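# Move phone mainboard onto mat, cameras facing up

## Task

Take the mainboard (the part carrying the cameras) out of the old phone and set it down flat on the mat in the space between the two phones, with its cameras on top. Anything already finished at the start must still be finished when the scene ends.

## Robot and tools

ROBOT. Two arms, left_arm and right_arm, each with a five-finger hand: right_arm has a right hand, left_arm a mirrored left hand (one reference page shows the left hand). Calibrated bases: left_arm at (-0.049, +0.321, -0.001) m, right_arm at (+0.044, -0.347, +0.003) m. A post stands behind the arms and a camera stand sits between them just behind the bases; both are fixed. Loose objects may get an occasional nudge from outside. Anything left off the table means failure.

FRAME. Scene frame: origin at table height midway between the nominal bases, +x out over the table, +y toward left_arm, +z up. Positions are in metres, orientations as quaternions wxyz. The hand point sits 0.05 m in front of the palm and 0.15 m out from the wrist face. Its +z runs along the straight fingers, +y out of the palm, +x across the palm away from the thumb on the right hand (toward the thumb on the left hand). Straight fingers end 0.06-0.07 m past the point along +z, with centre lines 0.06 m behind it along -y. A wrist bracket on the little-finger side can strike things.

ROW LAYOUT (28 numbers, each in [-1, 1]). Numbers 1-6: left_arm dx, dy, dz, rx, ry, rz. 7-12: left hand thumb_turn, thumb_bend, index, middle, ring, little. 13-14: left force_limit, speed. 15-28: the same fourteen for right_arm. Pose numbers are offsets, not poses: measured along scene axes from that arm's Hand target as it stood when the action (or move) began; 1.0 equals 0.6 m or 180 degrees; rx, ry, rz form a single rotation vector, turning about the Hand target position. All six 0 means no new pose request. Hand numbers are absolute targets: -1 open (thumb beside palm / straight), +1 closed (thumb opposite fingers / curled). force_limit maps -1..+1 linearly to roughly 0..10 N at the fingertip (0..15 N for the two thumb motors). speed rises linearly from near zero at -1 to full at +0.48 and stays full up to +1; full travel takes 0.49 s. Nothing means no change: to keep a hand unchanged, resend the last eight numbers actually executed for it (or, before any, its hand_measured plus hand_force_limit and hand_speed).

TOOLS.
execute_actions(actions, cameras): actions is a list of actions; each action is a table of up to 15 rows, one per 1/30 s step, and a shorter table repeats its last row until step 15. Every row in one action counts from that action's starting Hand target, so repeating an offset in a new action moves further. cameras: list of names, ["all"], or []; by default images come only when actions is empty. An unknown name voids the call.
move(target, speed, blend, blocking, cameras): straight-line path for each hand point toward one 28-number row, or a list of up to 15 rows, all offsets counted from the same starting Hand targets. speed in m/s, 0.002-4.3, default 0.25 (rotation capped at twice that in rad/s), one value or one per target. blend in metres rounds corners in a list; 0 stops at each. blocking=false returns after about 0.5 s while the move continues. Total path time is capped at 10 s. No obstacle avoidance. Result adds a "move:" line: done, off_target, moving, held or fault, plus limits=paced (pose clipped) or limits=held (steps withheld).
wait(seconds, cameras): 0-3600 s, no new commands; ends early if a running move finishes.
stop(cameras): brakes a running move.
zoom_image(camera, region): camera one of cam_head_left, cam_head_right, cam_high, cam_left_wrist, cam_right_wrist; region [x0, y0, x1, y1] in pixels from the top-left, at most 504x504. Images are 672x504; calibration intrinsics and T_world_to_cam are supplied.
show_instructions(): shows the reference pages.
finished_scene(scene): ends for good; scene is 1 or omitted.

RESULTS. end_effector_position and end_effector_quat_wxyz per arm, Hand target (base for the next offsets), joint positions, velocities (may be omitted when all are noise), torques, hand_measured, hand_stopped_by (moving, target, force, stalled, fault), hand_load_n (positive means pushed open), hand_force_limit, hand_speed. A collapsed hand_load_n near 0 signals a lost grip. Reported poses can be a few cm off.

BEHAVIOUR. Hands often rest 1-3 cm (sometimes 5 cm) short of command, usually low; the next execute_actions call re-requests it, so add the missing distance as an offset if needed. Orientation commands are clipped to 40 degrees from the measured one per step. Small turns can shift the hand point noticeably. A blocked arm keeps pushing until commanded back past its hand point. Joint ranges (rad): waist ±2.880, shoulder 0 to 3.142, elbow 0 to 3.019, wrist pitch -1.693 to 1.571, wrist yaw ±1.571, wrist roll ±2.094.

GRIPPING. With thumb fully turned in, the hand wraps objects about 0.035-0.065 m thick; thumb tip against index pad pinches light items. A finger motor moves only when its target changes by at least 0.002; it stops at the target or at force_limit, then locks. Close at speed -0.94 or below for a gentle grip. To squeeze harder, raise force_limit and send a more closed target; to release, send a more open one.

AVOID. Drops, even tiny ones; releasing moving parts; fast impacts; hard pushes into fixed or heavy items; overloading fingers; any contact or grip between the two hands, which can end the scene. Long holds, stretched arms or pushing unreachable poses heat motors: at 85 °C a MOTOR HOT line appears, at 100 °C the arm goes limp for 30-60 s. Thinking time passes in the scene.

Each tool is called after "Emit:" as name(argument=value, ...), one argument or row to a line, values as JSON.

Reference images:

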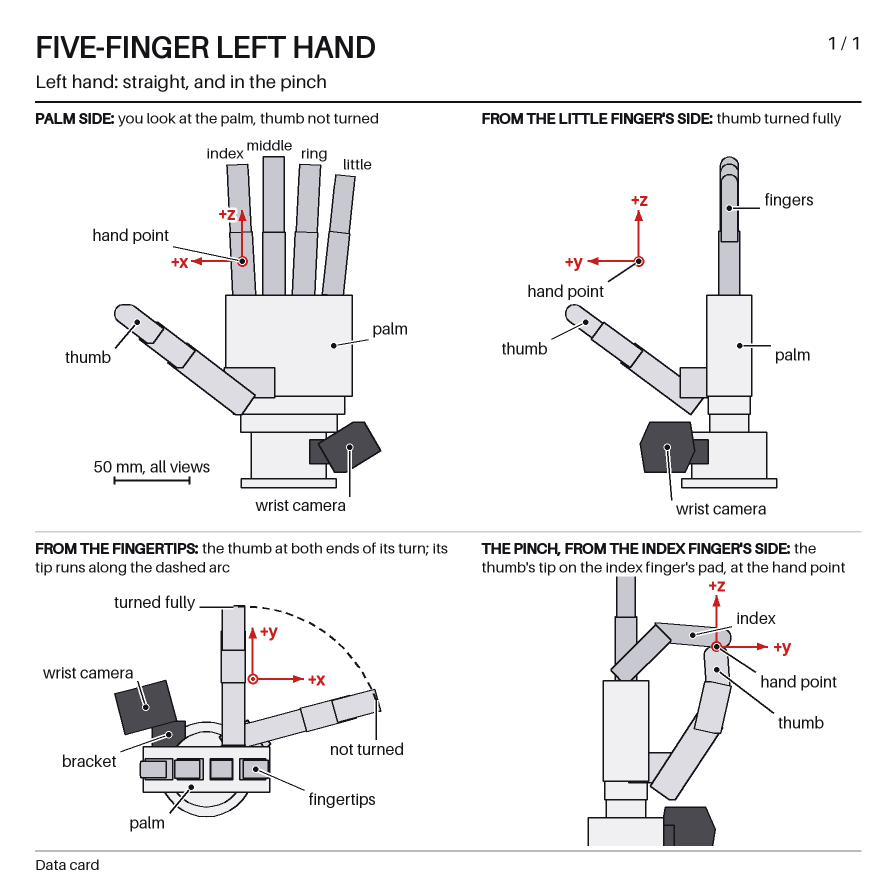

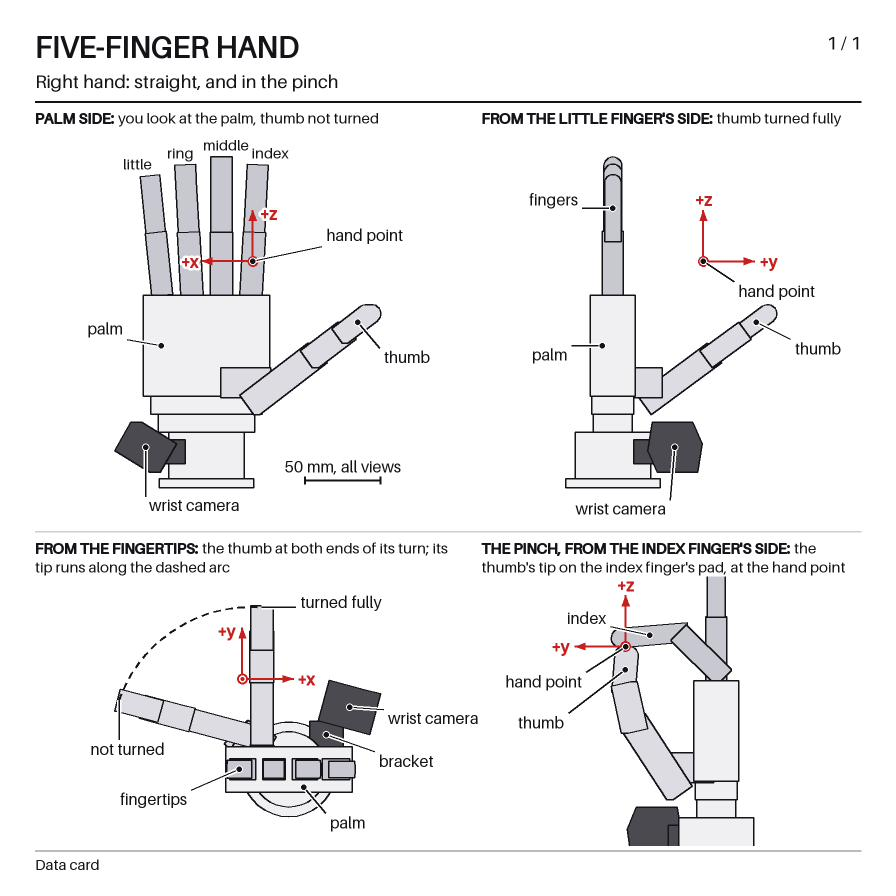

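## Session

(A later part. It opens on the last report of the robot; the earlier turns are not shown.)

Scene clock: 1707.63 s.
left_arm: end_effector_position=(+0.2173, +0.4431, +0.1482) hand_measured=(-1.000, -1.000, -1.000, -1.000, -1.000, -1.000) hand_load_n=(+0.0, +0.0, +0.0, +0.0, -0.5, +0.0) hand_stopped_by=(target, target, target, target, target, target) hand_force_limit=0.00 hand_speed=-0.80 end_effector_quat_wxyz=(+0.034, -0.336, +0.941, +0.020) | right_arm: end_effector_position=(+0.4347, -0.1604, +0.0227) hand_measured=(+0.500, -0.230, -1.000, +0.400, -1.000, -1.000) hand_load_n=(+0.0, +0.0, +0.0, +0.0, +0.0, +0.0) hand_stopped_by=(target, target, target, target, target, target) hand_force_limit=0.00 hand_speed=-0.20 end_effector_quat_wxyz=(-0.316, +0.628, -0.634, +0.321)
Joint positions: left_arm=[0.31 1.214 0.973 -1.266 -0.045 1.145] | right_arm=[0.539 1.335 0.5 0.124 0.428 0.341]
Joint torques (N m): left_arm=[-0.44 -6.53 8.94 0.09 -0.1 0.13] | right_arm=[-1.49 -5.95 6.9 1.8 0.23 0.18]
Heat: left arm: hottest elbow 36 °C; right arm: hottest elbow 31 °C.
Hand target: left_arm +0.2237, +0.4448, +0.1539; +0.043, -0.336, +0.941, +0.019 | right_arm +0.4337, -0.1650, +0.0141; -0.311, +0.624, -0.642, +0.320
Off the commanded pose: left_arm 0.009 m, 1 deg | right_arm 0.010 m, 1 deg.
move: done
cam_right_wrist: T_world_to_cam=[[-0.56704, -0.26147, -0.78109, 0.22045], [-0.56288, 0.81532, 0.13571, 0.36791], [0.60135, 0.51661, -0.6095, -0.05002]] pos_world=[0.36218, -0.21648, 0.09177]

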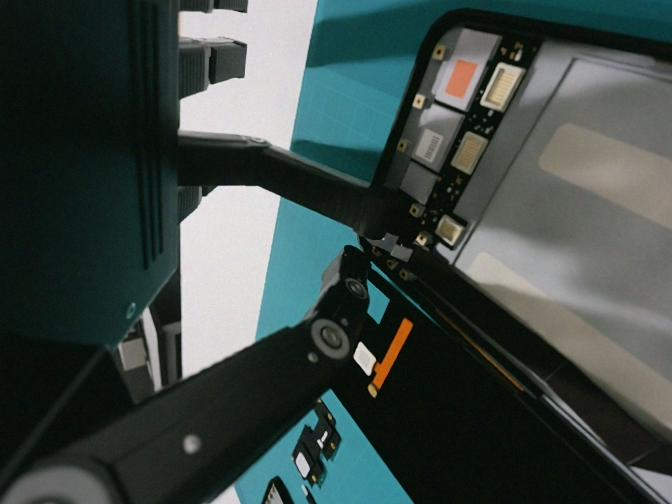

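Emit:
move(
  target=[0,0,0,0,0,0,-1,-1,-1,-1,-1,-1,0,-0.8,0,0,0,0,0,0,0.85,-0.23,-1,0.4,-1,-1,-0.6,-0.85],
  speed=0.03,
  cameras=["cam_right_wrist"],
)

Emit:
zoom_image(
  camera="cam_right_wrist",
  region=[310, 170, 430, 320],
)

Scene clock: 1749.07 s.
left_arm: end_effector_position=(+0.2173, +0.4431, +0.1482) hand_measured=(-1.000, -1.000, -1.000, -1.000, -1.000, -1.000) hand_load_n=(+0.0, +0.0, +0.0, +0.0, +0.0, +0.0) hand_stopped_by=(target, target, target, target, target, target) hand_force_limit=0.00 hand_speed=-0.80 end_effector_quat_wxyz=(+0.034, -0.336, +0.941, +0.020) | right_arm: end_effector_position=(+0.4352, -0.1599, +0.0229) hand_measured=(+0.820, -0.230, -1.000, +0.400, -1.000, -1.000) hand_load_n=(+3.5, +0.0, +0.0, +0.0, +0.0, +0.0) hand_stopped_by=(force, target, target, target, target, target) hand_force_limit=-0.60 hand_speed=-0.85 end_effector_quat_wxyz=(-0.318, +0.626, -0.635, +0.321)
Joint positions: left_arm=[0.31 1.214 0.973 -1.266 -0.045 1.145] | right_arm=[0.539 1.336 0.5 0.126 0.428 0.344]
Joint torques (N m): left_arm=[-0.56 -6.36 8.9 0.08 -0.11 0.13] | right_arm=[-1.49 -6.01 6.89 1.63 0.24 0.14]
Heat: left arm: hottest elbow 36 °C; right arm: hottest elbow 31 °C.
Hand target: left_arm +0.2237, +0.4448, +0.1539; +0.043, -0.336, +0.941, +0.019 | right_arm +0.4337, -0.1650, +0.0141; -0.311, +0.624, -0.642, +0.320
Off the commanded pose: left_arm 0.009 m, 1 deg | right_arm 0.010 m, 1 deg.
move: done
cam_right_wrist: T_world_to_cam=[[-0.56625, -0.25746, -0.78299, 0.22134], [-0.56154, 0.81589, 0.13782, 0.36715], [0.60335, 0.51772, -0.60658, -0.05116]] pos_world=[0.36238, -0.21608, 0.09168]

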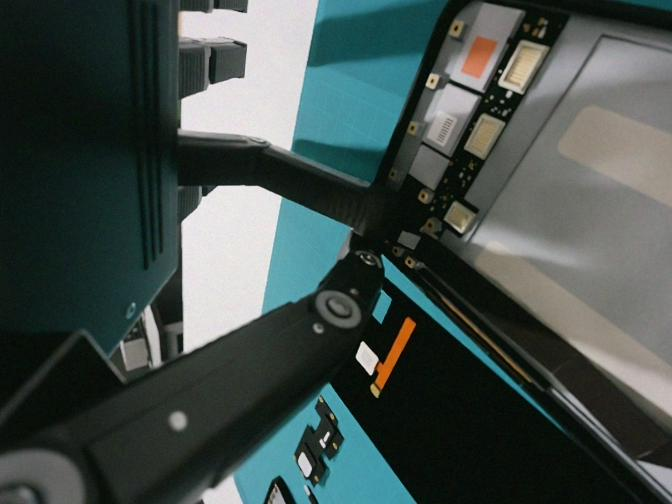

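Scaled by 3.360 from the camera's image (finer frame: 960x720).

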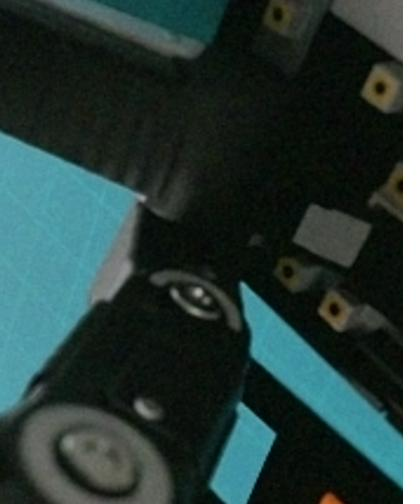

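Emit:
move(
  target=[0,0,0,0,0,0,-1,-1,-1,-1,-1,-1,0,-0.8,0,0,0,0,0,0,0.95,-0.23,-1,0.4,-1,-1,-0.25,-0.85],
  speed=0.03,
)

Scene clock: 1764.27 s.
left_arm: end_effector_position=(+0.2173, +0.4431, +0.1482) hand_measured=(-1.000, -1.000, -1.000, -1.000, -1.000, -1.000) hand_load_n=(+0.0, +0.0, +0.0, +0.0, +0.0, +0.0) hand_stopped_by=(target, target, target, target, target, target) hand_force_limit=0.00 hand_speed=-0.80 end_effector_quat_wxyz=(+0.034, -0.336, +0.941, +0.020) | right_arm: end_effector_position=(+0.4352, -0.1599, +0.0229) hand_measured=(+0.838, -0.230, -1.000, +0.400, -1.000, -1.000) hand_load_n=(+8.0, +0.0, +0.0, +0.0, +0.0, +0.0) hand_stopped_by=(force, target, target, target, target, target) hand_force_limit=-0.25 hand_speed=-0.85 end_effector_quat_wxyz=(-0.318, +0.626, -0.635, +0.321)
Joint positions: left_arm=[0.31 1.214 0.973 -1.266 -0.045 1.145] | right_arm=[0.539 1.336 0.5 0.126 0.428 0.344]
Joint torques (N m): left_arm=[-0.44 -6.53 8.95 0.09 -0.11 0.14] | right_arm=[-1.49 -5.95 6.89 1.65 0.23 0.14]
Heat: left arm: hottest elbow 36 °C; right arm: hottest elbow 31 °C.
Hand target: left_arm +0.2237, +0.4448, +0.1539; +0.043, -0.336, +0.941, +0.019 | right_arm +0.4337, -0.1650, +0.0141; -0.311, +0.624, -0.642, +0.320
Off the commanded pose: left_arm 0.009 m, 1 deg | right_arm 0.010 m, 1 deg.
move: done

Emit:
move(
  target=[0,0,0,0,0,0,-1,-1,-1,-1,-1,-1,0,-0.8,0,0.009,0.075,0,0,0,0.95,-0.23,-1,0.4,-1,-1,-0.25,-0.85],
  speed=0.03,
  cameras=["cam_right_wrist","cam_head_left"],
)

Emit:
zoom_image(
  camera="cam_right_wrist",
  region=[310, 120, 520, 320],
)

Scene clock: 1774.07 s.
left_arm: end_effector_position=(+0.2173, +0.4431, +0.1482) hand_measured=(-1.000, -1.000, -1.000, -1.000, -1.000, -1.000) hand_load_n=(+0.0, +0.0, +0.0, +0.0, +0.0, +0.0) hand_stopped_by=(target, target, target, target, target, target) hand_force_limit=0.00 hand_speed=-0.80 end_effector_quat_wxyz=(+0.034, -0.336, +0.941, +0.020) | right_arm: end_effector_position=(+0.4210, -0.1700, +0.0420) hand_measured=(+0.838, -0.230, -1.000, +0.400, -1.000, -1.000) hand_load_n=(+7.5, +0.0, +0.0, +0.0, +0.0, +0.0) hand_stopped_by=(force, target, target, target, target, target) hand_force_limit=-0.25 hand_speed=-0.85 end_effector_quat_wxyz=(-0.294, +0.634, -0.641, +0.318)
Joint positions: left_arm=[0.31 1.214 0.973 -1.266 -0.045 1.145] | right_arm=[0.539 1.239 0.519 -0.041 0.438 0.35]
Joint torques (N m): left_arm=[-0.32 -6.36 8.88 0.08 -0.11 0.13] | right_arm=[-0.15 -7 11.22 0.69 0.31 0.19]
Heat: left arm: hottest elbow 36 °C; right arm: hottest elbow 31 °C.
Hand target: left_arm +0.2237, +0.4448, +0.1539; +0.043, -0.336, +0.941, +0.019 | right_arm +0.4338, -0.1596, +0.0591; -0.311, +0.624, -0.642, +0.320
Off the commanded pose: left_arm 0.009 m, 1 deg | right_arm 0.024 m, 2 deg.
move: off_target (right_arm)
cam_right_wrist: T_world_to_cam=[[-0.60082, -0.27246, -0.75152, 0.23639], [-0.54749, 0.82527, 0.1385, 0.36055], [0.58247, 0.49466, -0.64501, -0.01934]] pos_world=[0.35069, -0.22358, 0.11525]
Images, in order (width x height): cam_head_left 672x504, cam_right_wrist 672x504.

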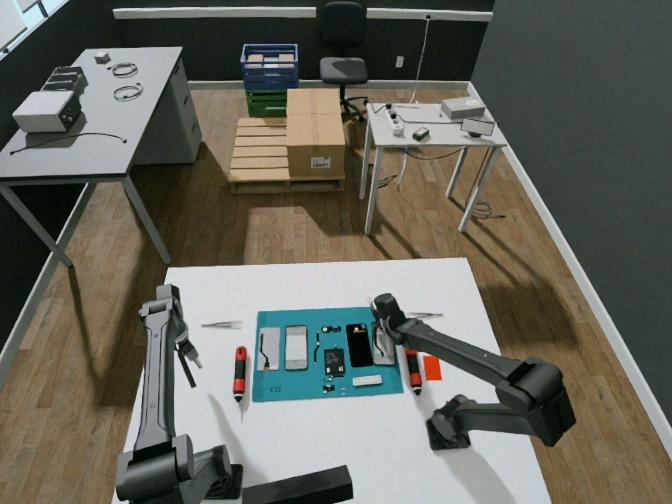

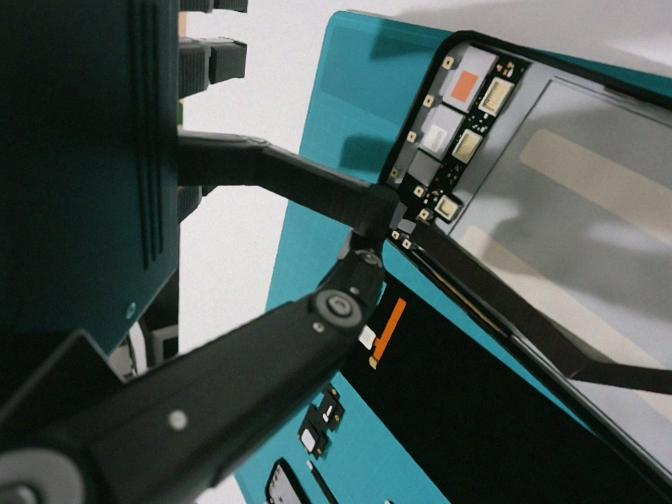

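Scaled by 2.400 from the camera's image (finer frame: 960x720).

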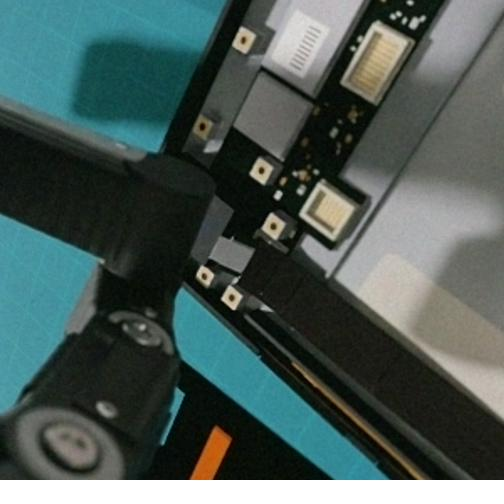

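Emit:
move(
  target=[
    [0,0,0,0,0,0,-1,-1,-1,-1,-1,-1,0,-0.8,0,0,0.02,0,0,0,0.5,-0.2,-1,0.33,-1,-1,-0.25,-0.5],
    [0,0,0,0,0,0,-1,-1,-1,-1,-1,-1,0,-0.8,0.006,-0.012,0.03,0,0,0,0.5,-0.2,-1,0.33,-1,-1,-0.25,-0.5],
    [0,0,0,0,0,0,-1,-1,-1,-1,-1,-1,0,-0.8,-0.001,-0.008,-0.054,0,0,0,0.5,-0.2,-1,0.33,-1,-1,-0.25,-0.5],
  ],
  speed=0.05,
  cameras=["cam_right_wrist","cam_high"],
)

Emit:
zoom_image(
  camera="cam_right_wrist",
  region=[310, 170, 430, 320],
)

Scene clock: 1946.50 s.
left_arm: end_effector_position=(+0.2173, +0.4431, +0.1482) hand_measured=(-1.000, -1.000, -1.000, -1.000, -1.000, -1.000) hand_load_n=(+0.0, +0.0, +0.0, +0.0, +0.0, -0.5) hand_stopped_by=(target, target, target, target, target, target) hand_force_limit=0.00 hand_speed=-0.80 end_effector_quat_wxyz=(+0.034, -0.336, +0.941, +0.020) | right_arm: end_effector_position=(+0.4351, -0.1649, +0.0333) hand_measured=(+0.500, -0.200, -1.000, +0.330, -1.000, -1.000) hand_load_n=(+0.0, +0.0, +0.0, +0.0, +0.0, +0.0) hand_stopped_by=(target, target, target, target, target, target) hand_force_limit=-0.25 hand_speed=-0.50 end_effector_quat_wxyz=(-0.313, +0.623, -0.641, +0.321)
Joint positions: left_arm=[0.31 1.214 0.973 -1.266 -0.045 1.145] | right_arm=[0.528 1.299 0.512 0.07 0.429 0.35]
Joint torques (N m): left_arm=[-0.44 -6.42 8.92 0.09 -0.11 0.13] | right_arm=[-0.38 -5.89 7.36 1.85 0.29 0.11]
Heat: left arm: hottest elbow 36 °C; right arm: hottest elbow 36 °C.
Hand target: left_arm +0.2237, +0.4448, +0.1539; +0.043, -0.336, +0.941, +0.019 | right_arm +0.4332, -0.1643, +0.0268; -0.311, +0.624, -0.642, +0.320
Off the commanded pose: left_arm 0.009 m, 1 deg | right_arm 0.007 m, 0 deg.
move: done
cam_right_wrist: T_world_to_cam=[[-0.57504, -0.24882, -0.77937, 0.23325], [-0.54894, 0.8237, 0.14205, 0.36544], [0.60663, 0.50951, -0.61025, -0.04492]] pos_world=[0.36198, -0.22009, 0.10247]
Images, in order (width x height): cam_high 672x504, cam_right_wrist 672x504.

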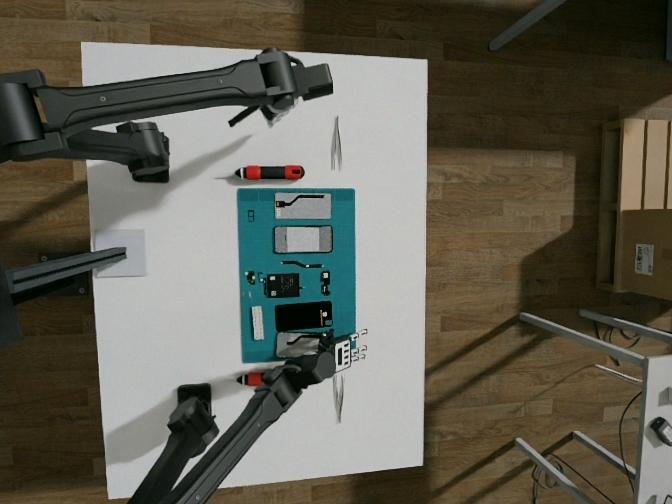

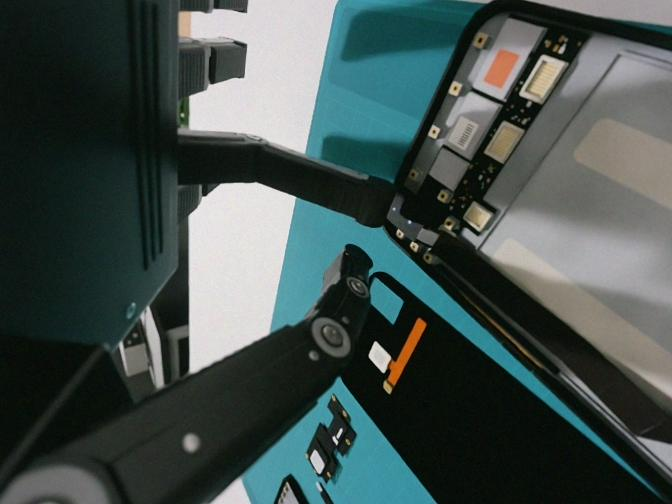

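Scaled by 3.360 from the camera's image (finer frame: 960x720).

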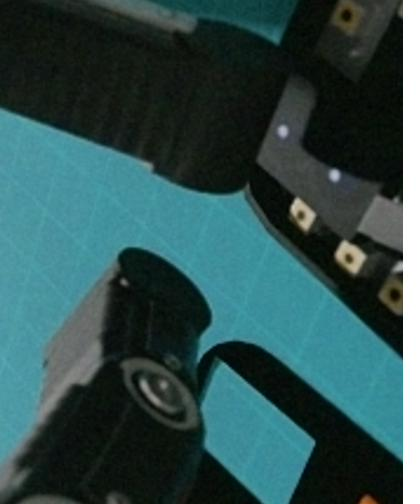

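Emit:
move(
  target=[
    [0,0,0,0,0,0,-1,-1,-1,-1,-1,-1,0,-0.8,0.004,-0.012,0.04,0,0,-0.0085,0.5,-0.2,-1,0.33,-1,-1,-0.25,-0.5],
    [0,0,0,0,0,0,-1,-1,-1,-1,-1,-1,0,-0.8,-0.004,-0.01,-0.002,0,0,-0.0085,0.5,-0.2,-1,0.33,-1,-1,-0.25,-0.5],
  ],
  speed=0.04,
)

Scene clock: 1983.57 s.
left_arm: end_effector_position=(+0.2173, +0.4431, +0.1482) hand_measured=(-1.000, -1.000, -1.000, -1.000, -1.000, -1.000) hand_load_n=(+0.0, +0.0, +0.0, +0.0, +0.0, +0.0) hand_stopped_by=(target, target, target, target, target, target) hand_force_limit=0.00 hand_speed=-0.80 end_effector_quat_wxyz=(+0.034, -0.336, +0.941, +0.020) | right_arm: end_effector_position=(+0.4319, -0.1704, +0.0317) hand_measured=(+0.500, -0.200, -1.000, +0.330, -1.000, -1.000) hand_load_n=(+0.0, +0.0, +0.0, +0.0, +0.0, +0.0) hand_stopped_by=(target, target, target, target, target, target) hand_force_limit=-0.25 hand_speed=-0.50 end_effector_quat_wxyz=(-0.308, +0.618, -0.645, +0.326)
Joint positions: left_arm=[0.31 1.214 0.973 -1.266 -0.045 1.145] | right_arm=[0.528 1.291 0.502 0.064 0.447 0.358]
Joint torques (N m): left_arm=[-0.38 -6.48 8.91 0.1 -0.11 0.12] | right_arm=[-0.62 -5.71 7.32 1.78 0.3 0.19]
Heat: left arm: hottest elbow 36 °C; right arm: hottest elbow 33 °C.
Hand target: left_arm +0.2237, +0.4448, +0.1539; +0.043, -0.336, +0.941, +0.019 | right_arm +0.4306, -0.1704, +0.0255; -0.306, +0.615, -0.650, +0.324
Off the commanded pose: left_arm 0.009 m, 1 deg | right_arm 0.006 m, 1 deg.
move: done

Emit:
move(
  target=[0,0,0,0,0,0,-1,-1,-1,-1,-1,-1,0,-0.8,0,0,-0.0155,0,0,0,0.5,-0.2,-1,0.33,-1,-1,-0.25,-0.5],
  speed=0.03,
  cameras=["cam_right_wrist"],
)

Emit:
zoom_image(
  camera="cam_right_wrist",
  region=[310, 170, 430, 320],
)

Scene clock: 1991.37 s.
left_arm: end_effector_position=(+0.2173, +0.4431, +0.1482) hand_measured=(-1.000, -1.000, -1.000, -1.000, -1.000, -1.000) hand_load_n=(+0.0, -0.5, +0.0, +0.0, +0.0, +0.0) hand_stopped_by=(target, target, target, target, target, target) hand_force_limit=0.00 hand_speed=-0.80 end_effector_quat_wxyz=(+0.034, -0.336, +0.941, +0.020) | right_arm: end_effector_position=(+0.4347, -0.1691, +0.0261) hand_measured=(+0.500, -0.200, -1.000, +0.330, -1.000, -1.000) hand_load_n=(+0.0, +0.0, +0.0, -0.5, +0.0, +0.0) hand_stopped_by=(target, target, target, target, target, target) hand_force_limit=-0.25 hand_speed=-0.50 end_effector_quat_wxyz=(-0.311, +0.616, -0.646, +0.327)
Joint positions: left_arm=[0.31 1.214 0.973 -1.266 -0.045 1.145] | right_arm=[0.528 1.316 0.496 0.103 0.448 0.359]
Joint torques (N m): left_arm=[-0.44 -6.42 8.91 0.09 -0.1 0.14] | right_arm=[-0.56 -5.42 6.74 1.83 0.24 0.18]
Heat: left arm: hottest elbow 36 °C; right arm: hottest elbow 33 °C.
Hand target: left_arm +0.2237, +0.4448, +0.1539; +0.043, -0.336, +0.941, +0.019 | right_arm +0.4307, -0.1704, +0.0162; -0.306, +0.616, -0.650, +0.324
Off the commanded pose: left_arm 0.009 m, 1 deg | right_arm 0.011 m, 1 deg.
move: off_target (right_arm)
cam_right_wrist: T_world_to_cam=[[-0.57429, -0.2399, -0.78271, 0.2276], [-0.53327, 0.83505, 0.13533, 0.36501], [0.62113, 0.49512, -0.6075, -0.05575]] pos_world=[0.35999, -0.2226, 0.09488]

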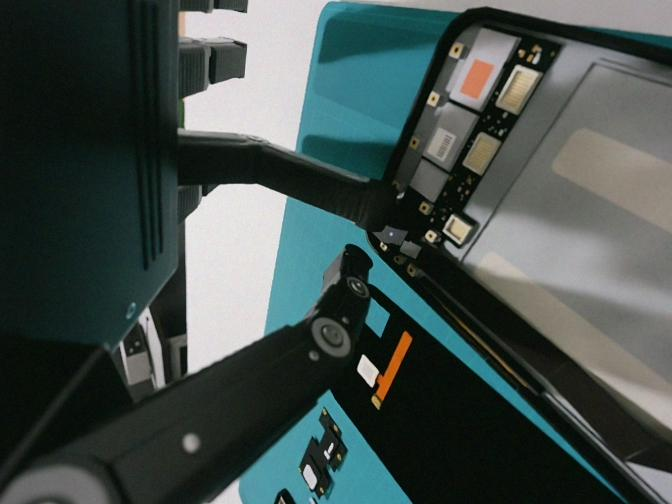

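Scaled by 3.360 from the camera's image (finer frame: 960x720).

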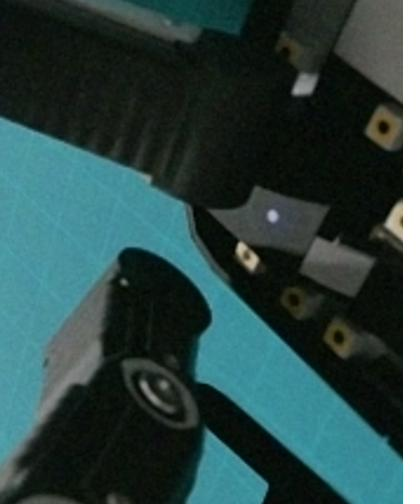

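Emit:
move(
  target=[
    [0,0,0,0,0,0,-1,-1,-1,-1,-1,-1,0,-0.8,0,0,0.04,0,0,0,0.5,-0.2,-1,0.33,-1,-1,-0.25,-0.5],
    [0,0,0,0,0,0,-1,-1,-1,-1,-1,-1,0,-0.8,0.01,0.002,0.1,0,-0.0694,0,0.5,-0.2,-1,0.38,-1,-1,-0.25,-0.5],
    [0,0,0,0,0,0,-1,-1,-1,-1,-1,-1,0,-0.8,-0.002,0,0.018,0,-0.0694,0,0.5,-0.2,-1,0.38,-1,-1,-0.25,-0.5],
  ],
  speed=0.05,
  cameras=["cam_right_wrist"],
)

Emit:
zoom_image(
  camera="cam_right_wrist",
  region=[310, 170, 430, 320],
)

Scene clock: 2095.80 s.
left_arm: end_effector_position=(+0.2173, +0.4431, +0.1482) hand_measured=(-1.000, -1.000, -1.000, -1.000, -1.000, -1.000) hand_load_n=(+0.0, -0.5, +0.0, +0.0, +0.0, +0.0) hand_stopped_by=(target, target, target, target, target, target) hand_force_limit=0.00 hand_speed=-0.80 end_effector_quat_wxyz=(+0.034, -0.336, +0.941, +0.020) | right_arm: end_effector_position=(+0.4331, -0.1721, +0.0330) hand_measured=(+0.500, -0.200, -1.000, +0.380, -1.000, -1.000) hand_load_n=(+0.0, +0.0, +0.0, +0.0, +0.0, +0.0) hand_stopped_by=(target, target, target, target, target, target) hand_force_limit=-0.25 hand_speed=-0.50 end_effector_quat_wxyz=(-0.378, +0.570, -0.617, +0.389)
Joint positions: left_arm=[0.31 1.214 0.973 -1.266 -0.045 1.145] | right_arm=[0.581 1.33 0.362 0.461 0.562 0.314]
Joint torques (N m): left_arm=[-0.44 -6.42 8.91 0.1 -0.11 0.13] | right_arm=[0.21 -5.13 6.27 1.94 0.29 -0.02]
Heat: left arm: hottest elbow 36 °C; right arm: hottest elbow 32 °C.
Hand target: left_arm +0.2237, +0.4448, +0.1539; +0.043, -0.336, +0.941, +0.019 | right_arm +0.4296, -0.1704, +0.0272; -0.375, +0.576, -0.613, +0.389
Off the commanded pose: left_arm 0.009 m, 1 deg | right_arm 0.007 m, 1 deg.
move: done
cam_right_wrist: T_world_to_cam=[[-0.40226, -0.22005, -0.88869, 0.16387], [-0.53534, 0.84398, 0.03334, 0.37153], [0.7427, 0.48916, -0.4573, -0.10773]] pos_world=[0.34482, -0.22481, 0.08397]

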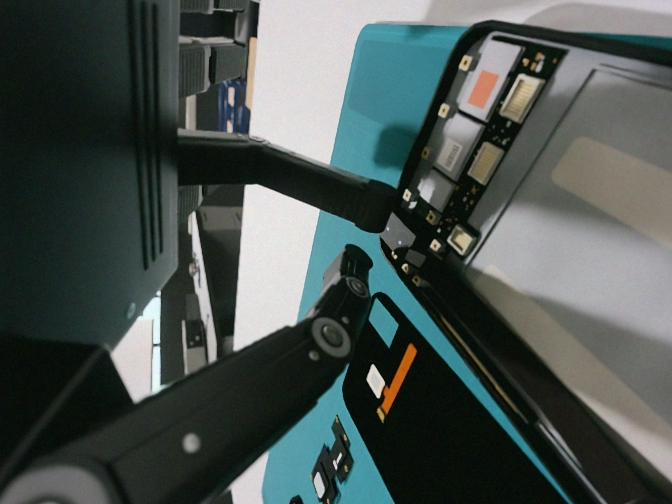

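Scaled by 3.360 from the camera's image (finer frame: 960x720).

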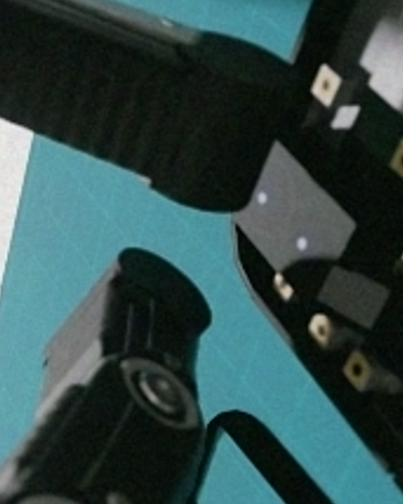

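Emit:
move(
  target=[0,0,0,0,0,0,-1,-1,-1,-1,-1,-1,0,-0.8,0,0.004,-0.012,0,0,0.0025,0.5,-0.2,-1,0.38,-1,-1,-0.25,-0.5],
  speed=0.03,
  cameras=["cam_right_wrist"],
)

Emit:
zoom_image(
  camera="cam_right_wrist",
  region=[310, 170, 430, 320],
)

Scene clock: 2129.83 s.
left_arm: end_effector_position=(+0.2173, +0.4431, +0.1482) hand_measured=(-1.000, -1.000, -1.000, -1.000, -1.000, -1.000) hand_load_n=(+0.0, +0.0, +0.0, +0.0, +0.0, +0.0) hand_stopped_by=(target, target, target, target, target, target) hand_force_limit=0.00 hand_speed=-0.80 end_effector_quat_wxyz=(+0.034, -0.336, +0.941, +0.020) | right_arm: end_effector_position=(+0.4351, -0.1692, +0.0281) hand_measured=(+0.500, -0.200, -1.000, +0.380, -1.000, -1.000) hand_load_n=(+0.0, +0.0, +0.0, +0.0, -0.5, +0.0) hand_stopped_by=(target, target, target, target, target, target) hand_force_limit=-0.25 hand_speed=-0.50 end_effector_quat_wxyz=(-0.382, +0.569, -0.616, +0.389)
Joint positions: left_arm=[0.31 1.214 0.973 -1.266 -0.045 1.145] | right_arm=[0.584 1.362 0.361 0.5 0.562 0.314]
Joint torques (N m): left_arm=[-0.32 -6.42 8.92 0.09 -0.11 0.14] | right_arm=[0.21 -5.25 5.75 1.95 0.12 -0.04]
Heat: left arm: hottest elbow 36 °C; right arm: hottest elbow 31 °C.
Hand target: left_arm +0.2237, +0.4448, +0.1539; +0.043, -0.336, +0.941, +0.019 | right_arm +0.4296, -0.1680, +0.0198; -0.377, +0.579, -0.610, +0.387
Off the commanded pose: left_arm 0.009 m, 1 deg | right_arm 0.010 m, 1 deg.
move: done
cam_right_wrist: T_world_to_cam=[[-0.39642, -0.21804, -0.8918, 0.15885], [-0.53817, 0.84218, 0.03332, 0.37129], [0.74379, 0.49315, -0.4512, -0.11284]] pos_world=[0.34672, -0.22241, 0.07838]

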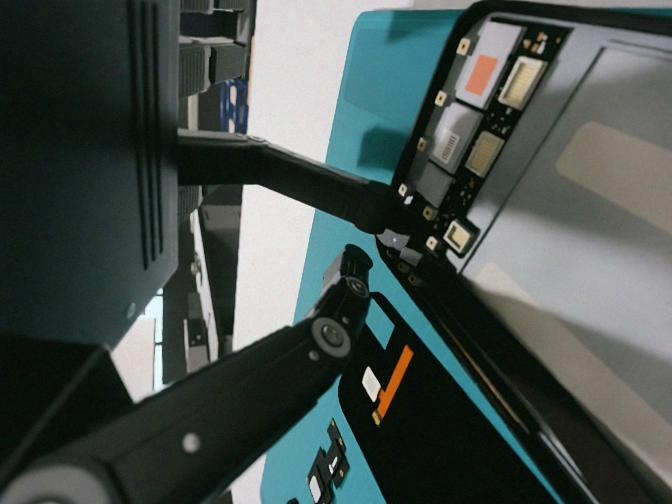

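Scaled by 3.360 from the camera's image (finer frame: 960x720).

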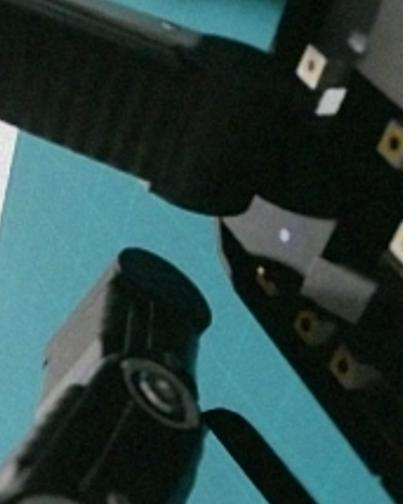

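Emit:
move(
  target=[
    [0,0,0,0,0,0,-1,-1,-1,-1,-1,-1,0,-0.8,0.004,-0.008,0.06,0,0,-0.0025,0.5,-0.2,-1,0.38,-1,-1,-0.25,-0.5],
    [0,0,0,0,0,0,-1,-1,-1,-1,-1,-1,0,-0.8,-0.0035,-0.005,0.013,0,0,-0.0025,0.5,-0.2,-1,0.38,-1,-1,-0.25,-0.5],
  ],
  speed=0.05,
)

Scene clock: 2188.80 s.
left_arm: end_effector_position=(+0.2173, +0.4431, +0.1482) hand_measured=(-1.000, -1.000, -1.000, -1.000, -1.000, -1.000) hand_load_n=(+0.0, +0.0, +0.0, +0.0, +0.5, +0.0) hand_stopped_by=(target, target, target, target, target, target) hand_force_limit=0.00 hand_speed=-0.80 end_effector_quat_wxyz=(+0.034, -0.336, +0.941, +0.020) | right_arm: end_effector_position=(+0.4311, -0.1725, +0.0338) hand_measured=(+0.500, -0.200, -1.000, +0.380, -1.000, -1.000) hand_load_n=(+0.0, +0.0, +0.0, +0.0, +0.0, +0.0) hand_stopped_by=(target, target, target, target, target, target) hand_force_limit=-0.25 hand_speed=-0.50 end_effector_quat_wxyz=(-0.378, +0.571, -0.616, +0.390)
Joint positions: left_arm=[0.31 1.214 0.973 -1.266 -0.045 1.145] | right_arm=[0.584 1.321 0.358 0.456 0.565 0.313]
Joint torques (N m): left_arm=[-0.44 -6.42 8.94 0.13 -0.11 0.14] | right_arm=[0.15 -4.95 6.26 1.94 0.29 0.02]
Heat: left arm: hottest elbow 36 °C; right arm: hottest elbow 31 °C.
Hand target: left_arm +0.2237, +0.4448, +0.1539; +0.043, -0.336, +0.941, +0.019 | right_arm +0.4274, -0.1711, +0.0276; -0.375, +0.577, -0.613, +0.389
Off the commanded pose: left_arm 0.009 m, 1 deg | right_arm 0.007 m, 1 deg.
move: done

Exactly placed. Descend.

Emit:
move(
  target=[0,0,0,0,0,0,-1,-1,-1,-1,-1,-1,0,-0.8,0,0,-0.0135,0,0,0,0.5,-0.2,-1,0.38,-1,-1,-0.25,-0.5],
  speed=0.03,
  cameras=["cam_right_wrist"],
)

Emit:
zoom_image(
  camera="cam_right_wrist",
  region=[310, 170, 430, 320],
)

Scene clock: 2195.17 s.
left_arm: end_effector_position=(+0.2173, +0.4431, +0.1482) hand_measured=(-1.000, -1.000, -1.000, -1.000, -1.000, -1.000) hand_load_n=(+0.0, +0.0, +0.0, +0.0, +0.0, +0.0) hand_stopped_by=(target, target, target, target, target, target) hand_force_limit=0.00 hand_speed=-0.80 end_effector_quat_wxyz=(+0.034, -0.336, +0.941, +0.020) | right_arm: end_effector_position=(+0.4323, -0.1719, +0.0275) hand_measured=(+0.500, -0.200, -1.000, +0.380, -1.000, -1.000) hand_load_n=(+0.0, +0.5, +0.0, +0.0, +0.0, +0.0) hand_stopped_by=(target, target, target, target, target, target) hand_force_limit=-0.25 hand_speed=-0.50 end_effector_quat_wxyz=(-0.380, +0.569, -0.616, +0.390)
Joint positions: left_arm=[0.31 1.214 0.973 -1.266 -0.045 1.145] | right_arm=[0.584 1.354 0.352 0.5 0.566 0.313]
Joint torques (N m): left_arm=[-0.38 -6.48 8.87 0.13 -0.09 0.13] | right_arm=[0.15 -5.07 5.83 1.87 0.23 0.01]
Heat: left arm: hottest elbow 36 °C; right arm: hottest elbow 31 °C.
Hand target: left_arm +0.2237, +0.4448, +0.1539; +0.043, -0.336, +0.941, +0.019 | right_arm +0.4274, -0.1710, +0.0196; -0.375, +0.576, -0.613, +0.389
Off the commanded pose: left_arm 0.009 m, 1 deg | right_arm 0.009 m, 1 deg.
move: done
cam_right_wrist: T_world_to_cam=[[-0.39734, -0.22029, -0.89084, 0.15654], [-0.53613, 0.84359, 0.03052, 0.37146], [0.74477, 0.48973, -0.4533, -0.1106]] pos_world=[0.34372, -0.22471, 0.07798]

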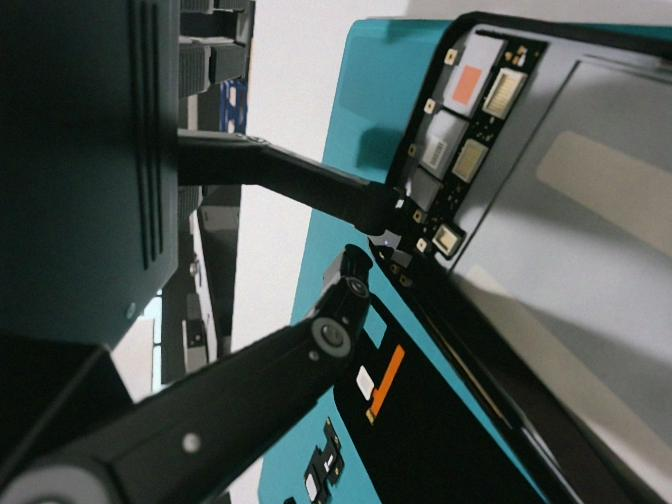

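Scaled by 3.360 from the camera's image (finer frame: 960x720).

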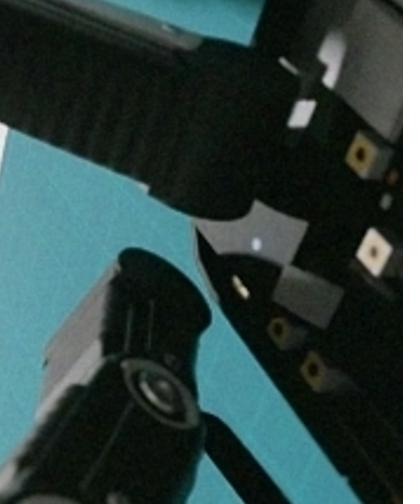

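Emit:
move(
  target=[
    [0,0,0,0,0,0,-1,-1,-1,-1,-1,-1,0,-0.8,0,0,0.17,0,0,0,0.5,-0.2,-1,0.38,-1,-1,-0.25,-0.5],
    [0,0,0,0,0,0,-1,-1,-1,-1,-1,-1,0,-0.8,-0.004,-0.03,0.17,0.0623,-0.1287,0.334,-1,-1,-1,-1,-1,-1,-0.25,0],
    [0,0,0,0,0,0,-1,-1,-1,-1,-1,-1,0,-0.8,-0.004,-0.03,-0.003,0.0623,-0.1287,0.334,-1,-1,-1,-1,-1,-1,-0.25,0],
  ],
  speed=0.12,
  cameras=["cam_right_wrist"],
)

Emit:
zoom_image(
  camera="cam_right_wrist",
  region=[320, 200, 440, 320],
)

Scene clock: 2279.77 s.
left_arm: end_effector_position=(+0.2173, +0.4431, +0.1482) hand_measured=(-1.000, -1.000, -1.000, -1.000, -1.000, -1.000) hand_load_n=(+0.0, +0.0, +0.0, +0.0, +0.0, +0.0) hand_stopped_by=(target, target, target, target, target, target) hand_force_limit=0.00 hand_speed=-0.80 end_effector_quat_wxyz=(+0.034, -0.336, +0.941, +0.020) | right_arm: end_effector_position=(+0.4206, -0.1860, +0.0203) hand_measured=(-1.000, -1.000, -1.000, -1.000, -1.000, -1.000) hand_load_n=(+0.0, +0.0, +0.0, +0.0, -0.5, +0.0) hand_stopped_by=(target, target, target, target, target, target) hand_force_limit=-0.25 hand_speed=0.00 end_effector_quat_wxyz=(+0.678, -0.683, +0.189, -0.195)
Joint positions: left_arm=[0.31 1.214 0.973 -1.266 -0.045 1.145] | right_arm=[-0.058 1.93 0.383 1.539 -1.089 -0.018]
Joint torques (N m): left_arm=[-0.5 -6.42 8.92 0.1 -0.1 0.12] | right_arm=[-1.55 -8.41 2.74 1.69 -0.11 0.2]
Heat: left arm: hottest elbow 36 °C; right arm: hottest elbow 30 °C.
Hand target: left_arm +0.2237, +0.4448, +0.1539; +0.043, -0.336, +0.941, +0.019 | right_arm +0.4250, -0.1890, +0.0178; +0.680, -0.680, +0.194, -0.195
Off the commanded pose: left_arm 0.009 m, 1 deg | right_arm 0.006 m, 1 deg.
move: done; target 2's new numbers were sent with right_arm's hand 0.014 m and 1 deg from that target
cam_right_wrist: T_world_to_cam=[[0.23845, -0.13894, -0.96116, -0.10849], [-0.97112, -0.04258, -0.23477, 0.4008], [-0.0083, 0.98938, -0.14508, 0.30517]] pos_world=[0.41763, -0.29994, 0.0341]

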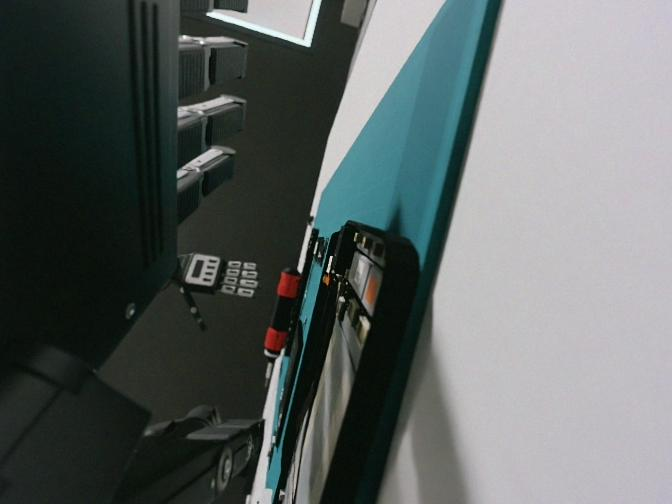

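Scaled by 4.200 from the camera's image (finer frame: 960x720).

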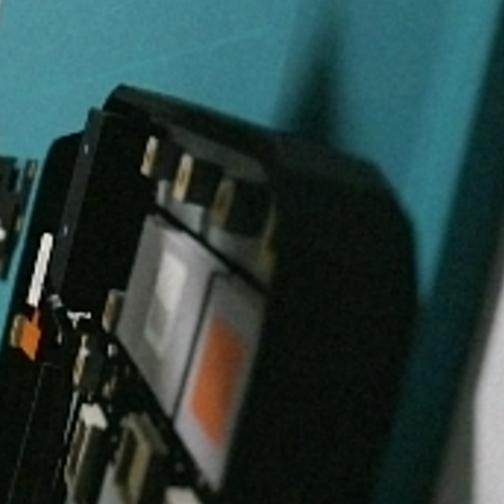

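Emit:
zoom_image(
  camera="cam_right_wrist",
  region=[320, 250, 400, 340],
)

Emit:
zoom_image(
  camera="cam_right_wrist",
  region=[300, 200, 440, 504],
)

Scaled by 5.600 from the camera's image (finer frame: 960x720).

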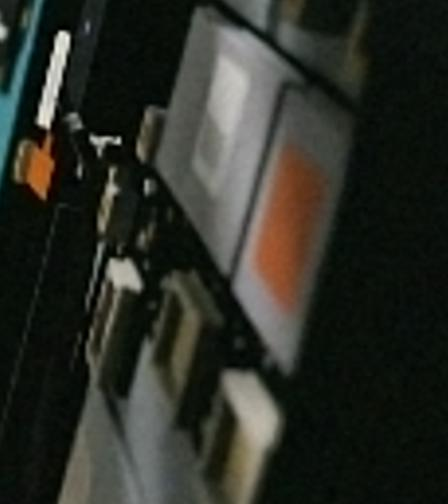

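Scaled by 1.658 from the camera's image (finer frame: 960x720).

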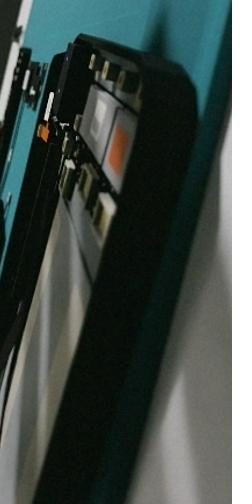

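Emit:
execute_actions(
  actions=[],
)

Scene clock: 2440.57 s.
left_arm: end_effector_position=(+0.2173, +0.4431, +0.1482) hand_measured=(-1.000, -1.000, -1.000, -1.000, -1.000, -1.000) hand_load_n=(+0.0, +0.0, +0.0, +0.0, +0.0, +0.0) hand_stopped_by=(target, target, target, target, target, target) hand_force_limit=0.00 hand_speed=-0.80 end_effector_quat_wxyz=(+0.034, -0.336, +0.941, +0.020) | right_arm: end_effector_position=(+0.4206, -0.1860, +0.0204) hand_measured=(-1.000, -1.000, -1.000, -1.000, -1.000, -1.000) hand_load_n=(-0.5, +0.0, +0.0, +0.0, +0.0, +0.0) hand_stopped_by=(target, target, target, target, target, target) hand_force_limit=-0.25 hand_speed=0.00 end_effector_quat_wxyz=(+0.678, -0.683, +0.189, -0.195)
Joint positions: left_arm=[0.31 1.214 0.973 -1.266 -0.045 1.145] | right_arm=[-0.058 1.93 0.383 1.539 -1.089 -0.017]
Joint velocities: within noise
Joint torques (N m): left_arm=[-0.38 -6.48 8.94 0.1 -0.11 0.13] | right_arm=[-1.49 -8.35 2.74 1.66 -0.11 0.21]
Heat: left arm: hottest elbow 36 °C; right arm: hottest elbow 28 °C.
Hand target: left_arm +0.2237, +0.4448, +0.1539; +0.043, -0.336, +0.941, +0.019 | right_arm +0.4250, -0.1890, +0.0178; +0.680, -0.680, +0.194, -0.195
Off the commanded pose: left_arm 0.009 m, 1 deg | right_arm 0.006 m, 1 deg.
camera_calibration:
cam_right_wrist: T_world_to_cam=[[0.23825, -0.13853, -0.96127, -0.10816], [-0.97117, -0.04255, -0.23457, 0.40075], [-0.00841, 0.98944, -0.14467, 0.30523]] pos_world=[0.41753, -0.29994, 0.0342]

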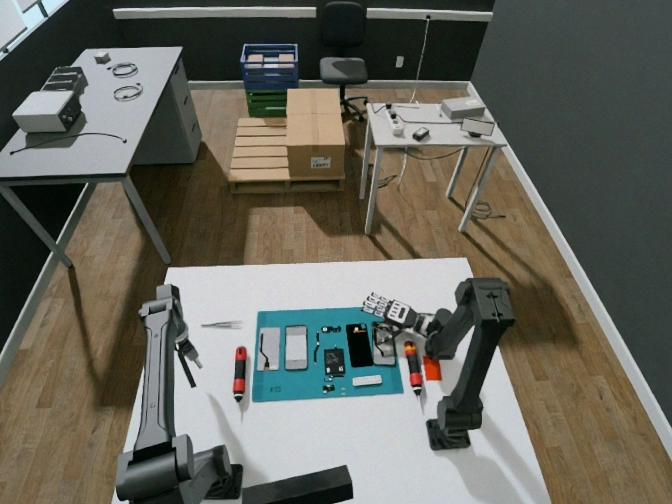

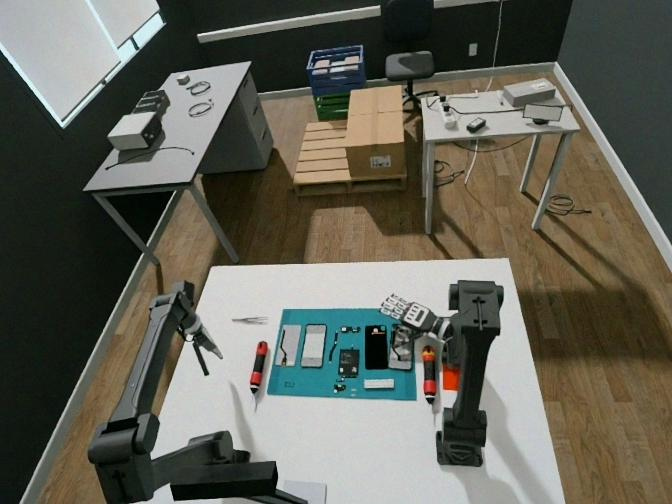

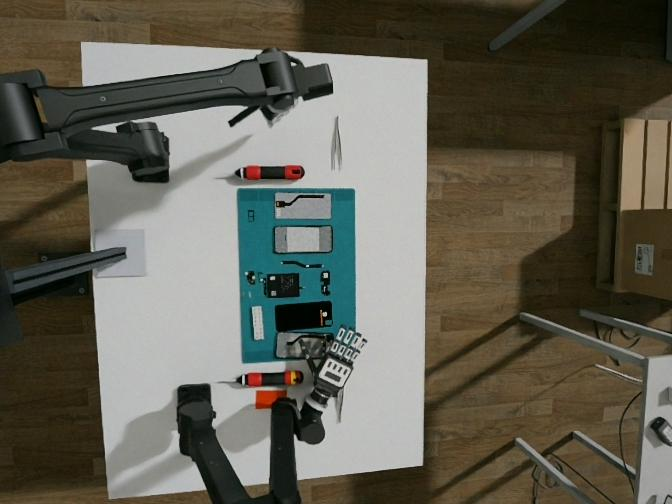

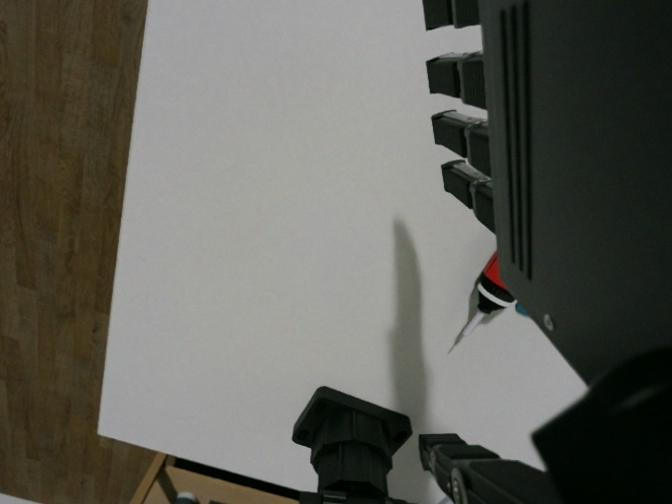

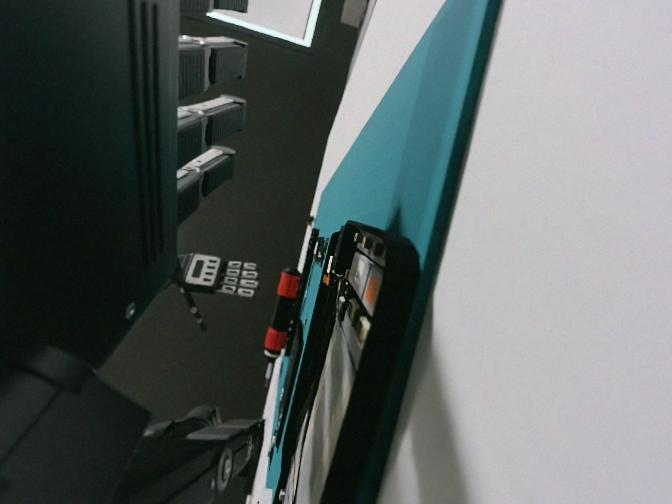

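Emit:
zoom_image(
  camera="cam_right_wrist",
  region=[290, 210, 430, 380],
)

Emit:
zoom_image(
  camera="cam_high",
  region=[235, 180, 365, 370],
)

Scaled by 2.965 from the camera's image (finer frame: 960x720).

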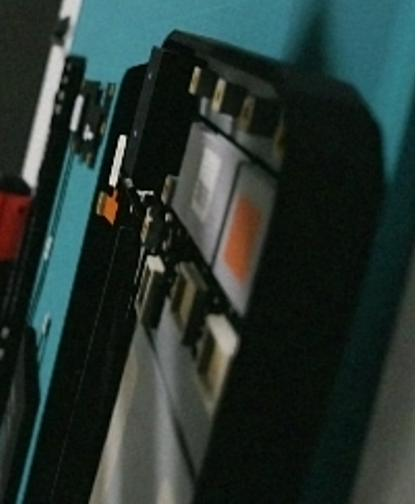

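Scaled by 2.653 from the camera's image (finer frame: 960x720).

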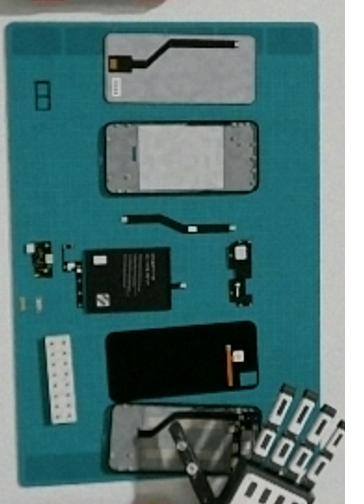

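Emit:
zoom_image(
  camera="cam_right_wrist",
  region=[310, 215, 400, 305],
)

Scaled by 5.600 from the camera's image (finer frame: 960x720).

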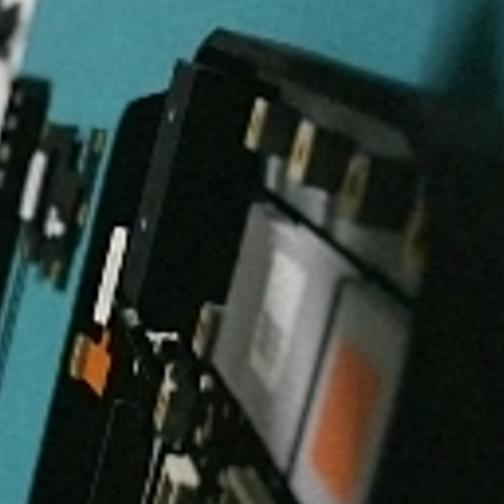

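Emit:
move(
  target=[
    [0,0,0,0,0,0,-1,-1,-1,-1,-1,-1,0,-0.8, 0,0,0.2,0,0,0,-1,-1,-1,-1,-1,-1,-0.25,0],
    [0,0,0,0,0,0,-1,-1,-1,-1,-1,-1,0,-0.8, 0.0105,0.0327,0.137,-0.0623,0.1287,-0.334,-1,-1,-1,-1,-1,-1,-0.25,0],
  ],
  cameras=["cam_right_wrist"],
)

Scene clock: 2674.17 s.
left_arm: end_effector_position=(+0.2173, +0.4431, +0.1482) hand_measured=(-1.000, -1.000, -1.000, -1.000, -1.000, -1.000) hand_load_n=(+0.0, +0.0, +0.0, +0.0, +0.0, +0.0) hand_stopped_by=(target, target, target, target, target, target) hand_force_limit=0.00 hand_speed=-0.80 end_effector_quat_wxyz=(+0.034, -0.336, +0.941, +0.020) | right_arm: end_effector_position=(+0.4205, -0.1806, +0.0873) hand_measured=(-1.000, -1.000, -1.000, -1.000, -1.000, -1.000) hand_load_n=(-0.5, +0.0, +0.0, +0.0, +0.0, +0.0) hand_stopped_by=(target, target, target, target, target, target) hand_force_limit=-0.25 hand_speed=0.00 end_effector_quat_wxyz=(-0.365, +0.583, -0.612, +0.391)
Joint positions: left_arm=[0.31 1.214 0.973 -1.266 -0.045 1.145] | right_arm=[0.582 1.083 0.413 0.14 0.562 0.292]
Joint torques (N m): left_arm=[-0.26 -6.48 8.9 0.12 -0.1 0.13] | right_arm=[0.09 -3.6 11.93 0.95 0.29 0.22]
Heat: left arm: hottest elbow 36 °C; right arm: hottest elbow 28 °C.
Hand target: left_arm +0.2237, +0.4448, +0.1539; +0.043, -0.336, +0.941, +0.019 | right_arm +0.4314, -0.1693, +0.1001; -0.376, +0.576, -0.613, +0.389
Off the commanded pose: left_arm 0.009 m, 1 deg | right_arm 0.020 m, 1 deg.
move: off_target (right_arm)
cam_right_wrist: T_world_to_cam=[[-0.41803, -0.25271, -0.87257, 0.20446], [-0.54379, 0.83904, 0.01752, 0.3742], [0.7277, 0.48182, -0.48817, -0.06166]] pos_world=[0.33383, -0.23259, 0.14176]

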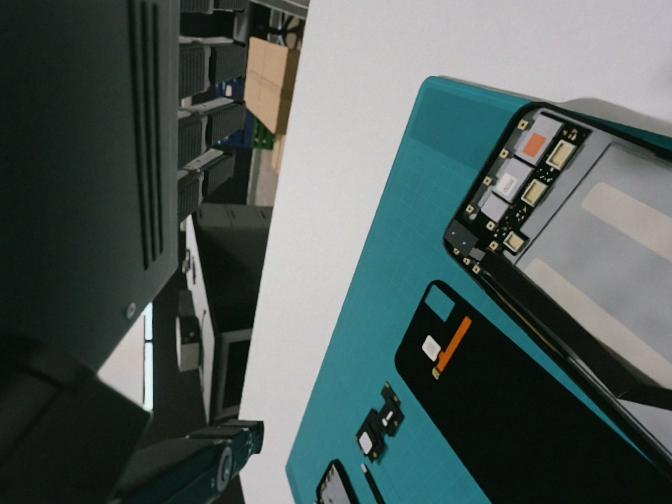

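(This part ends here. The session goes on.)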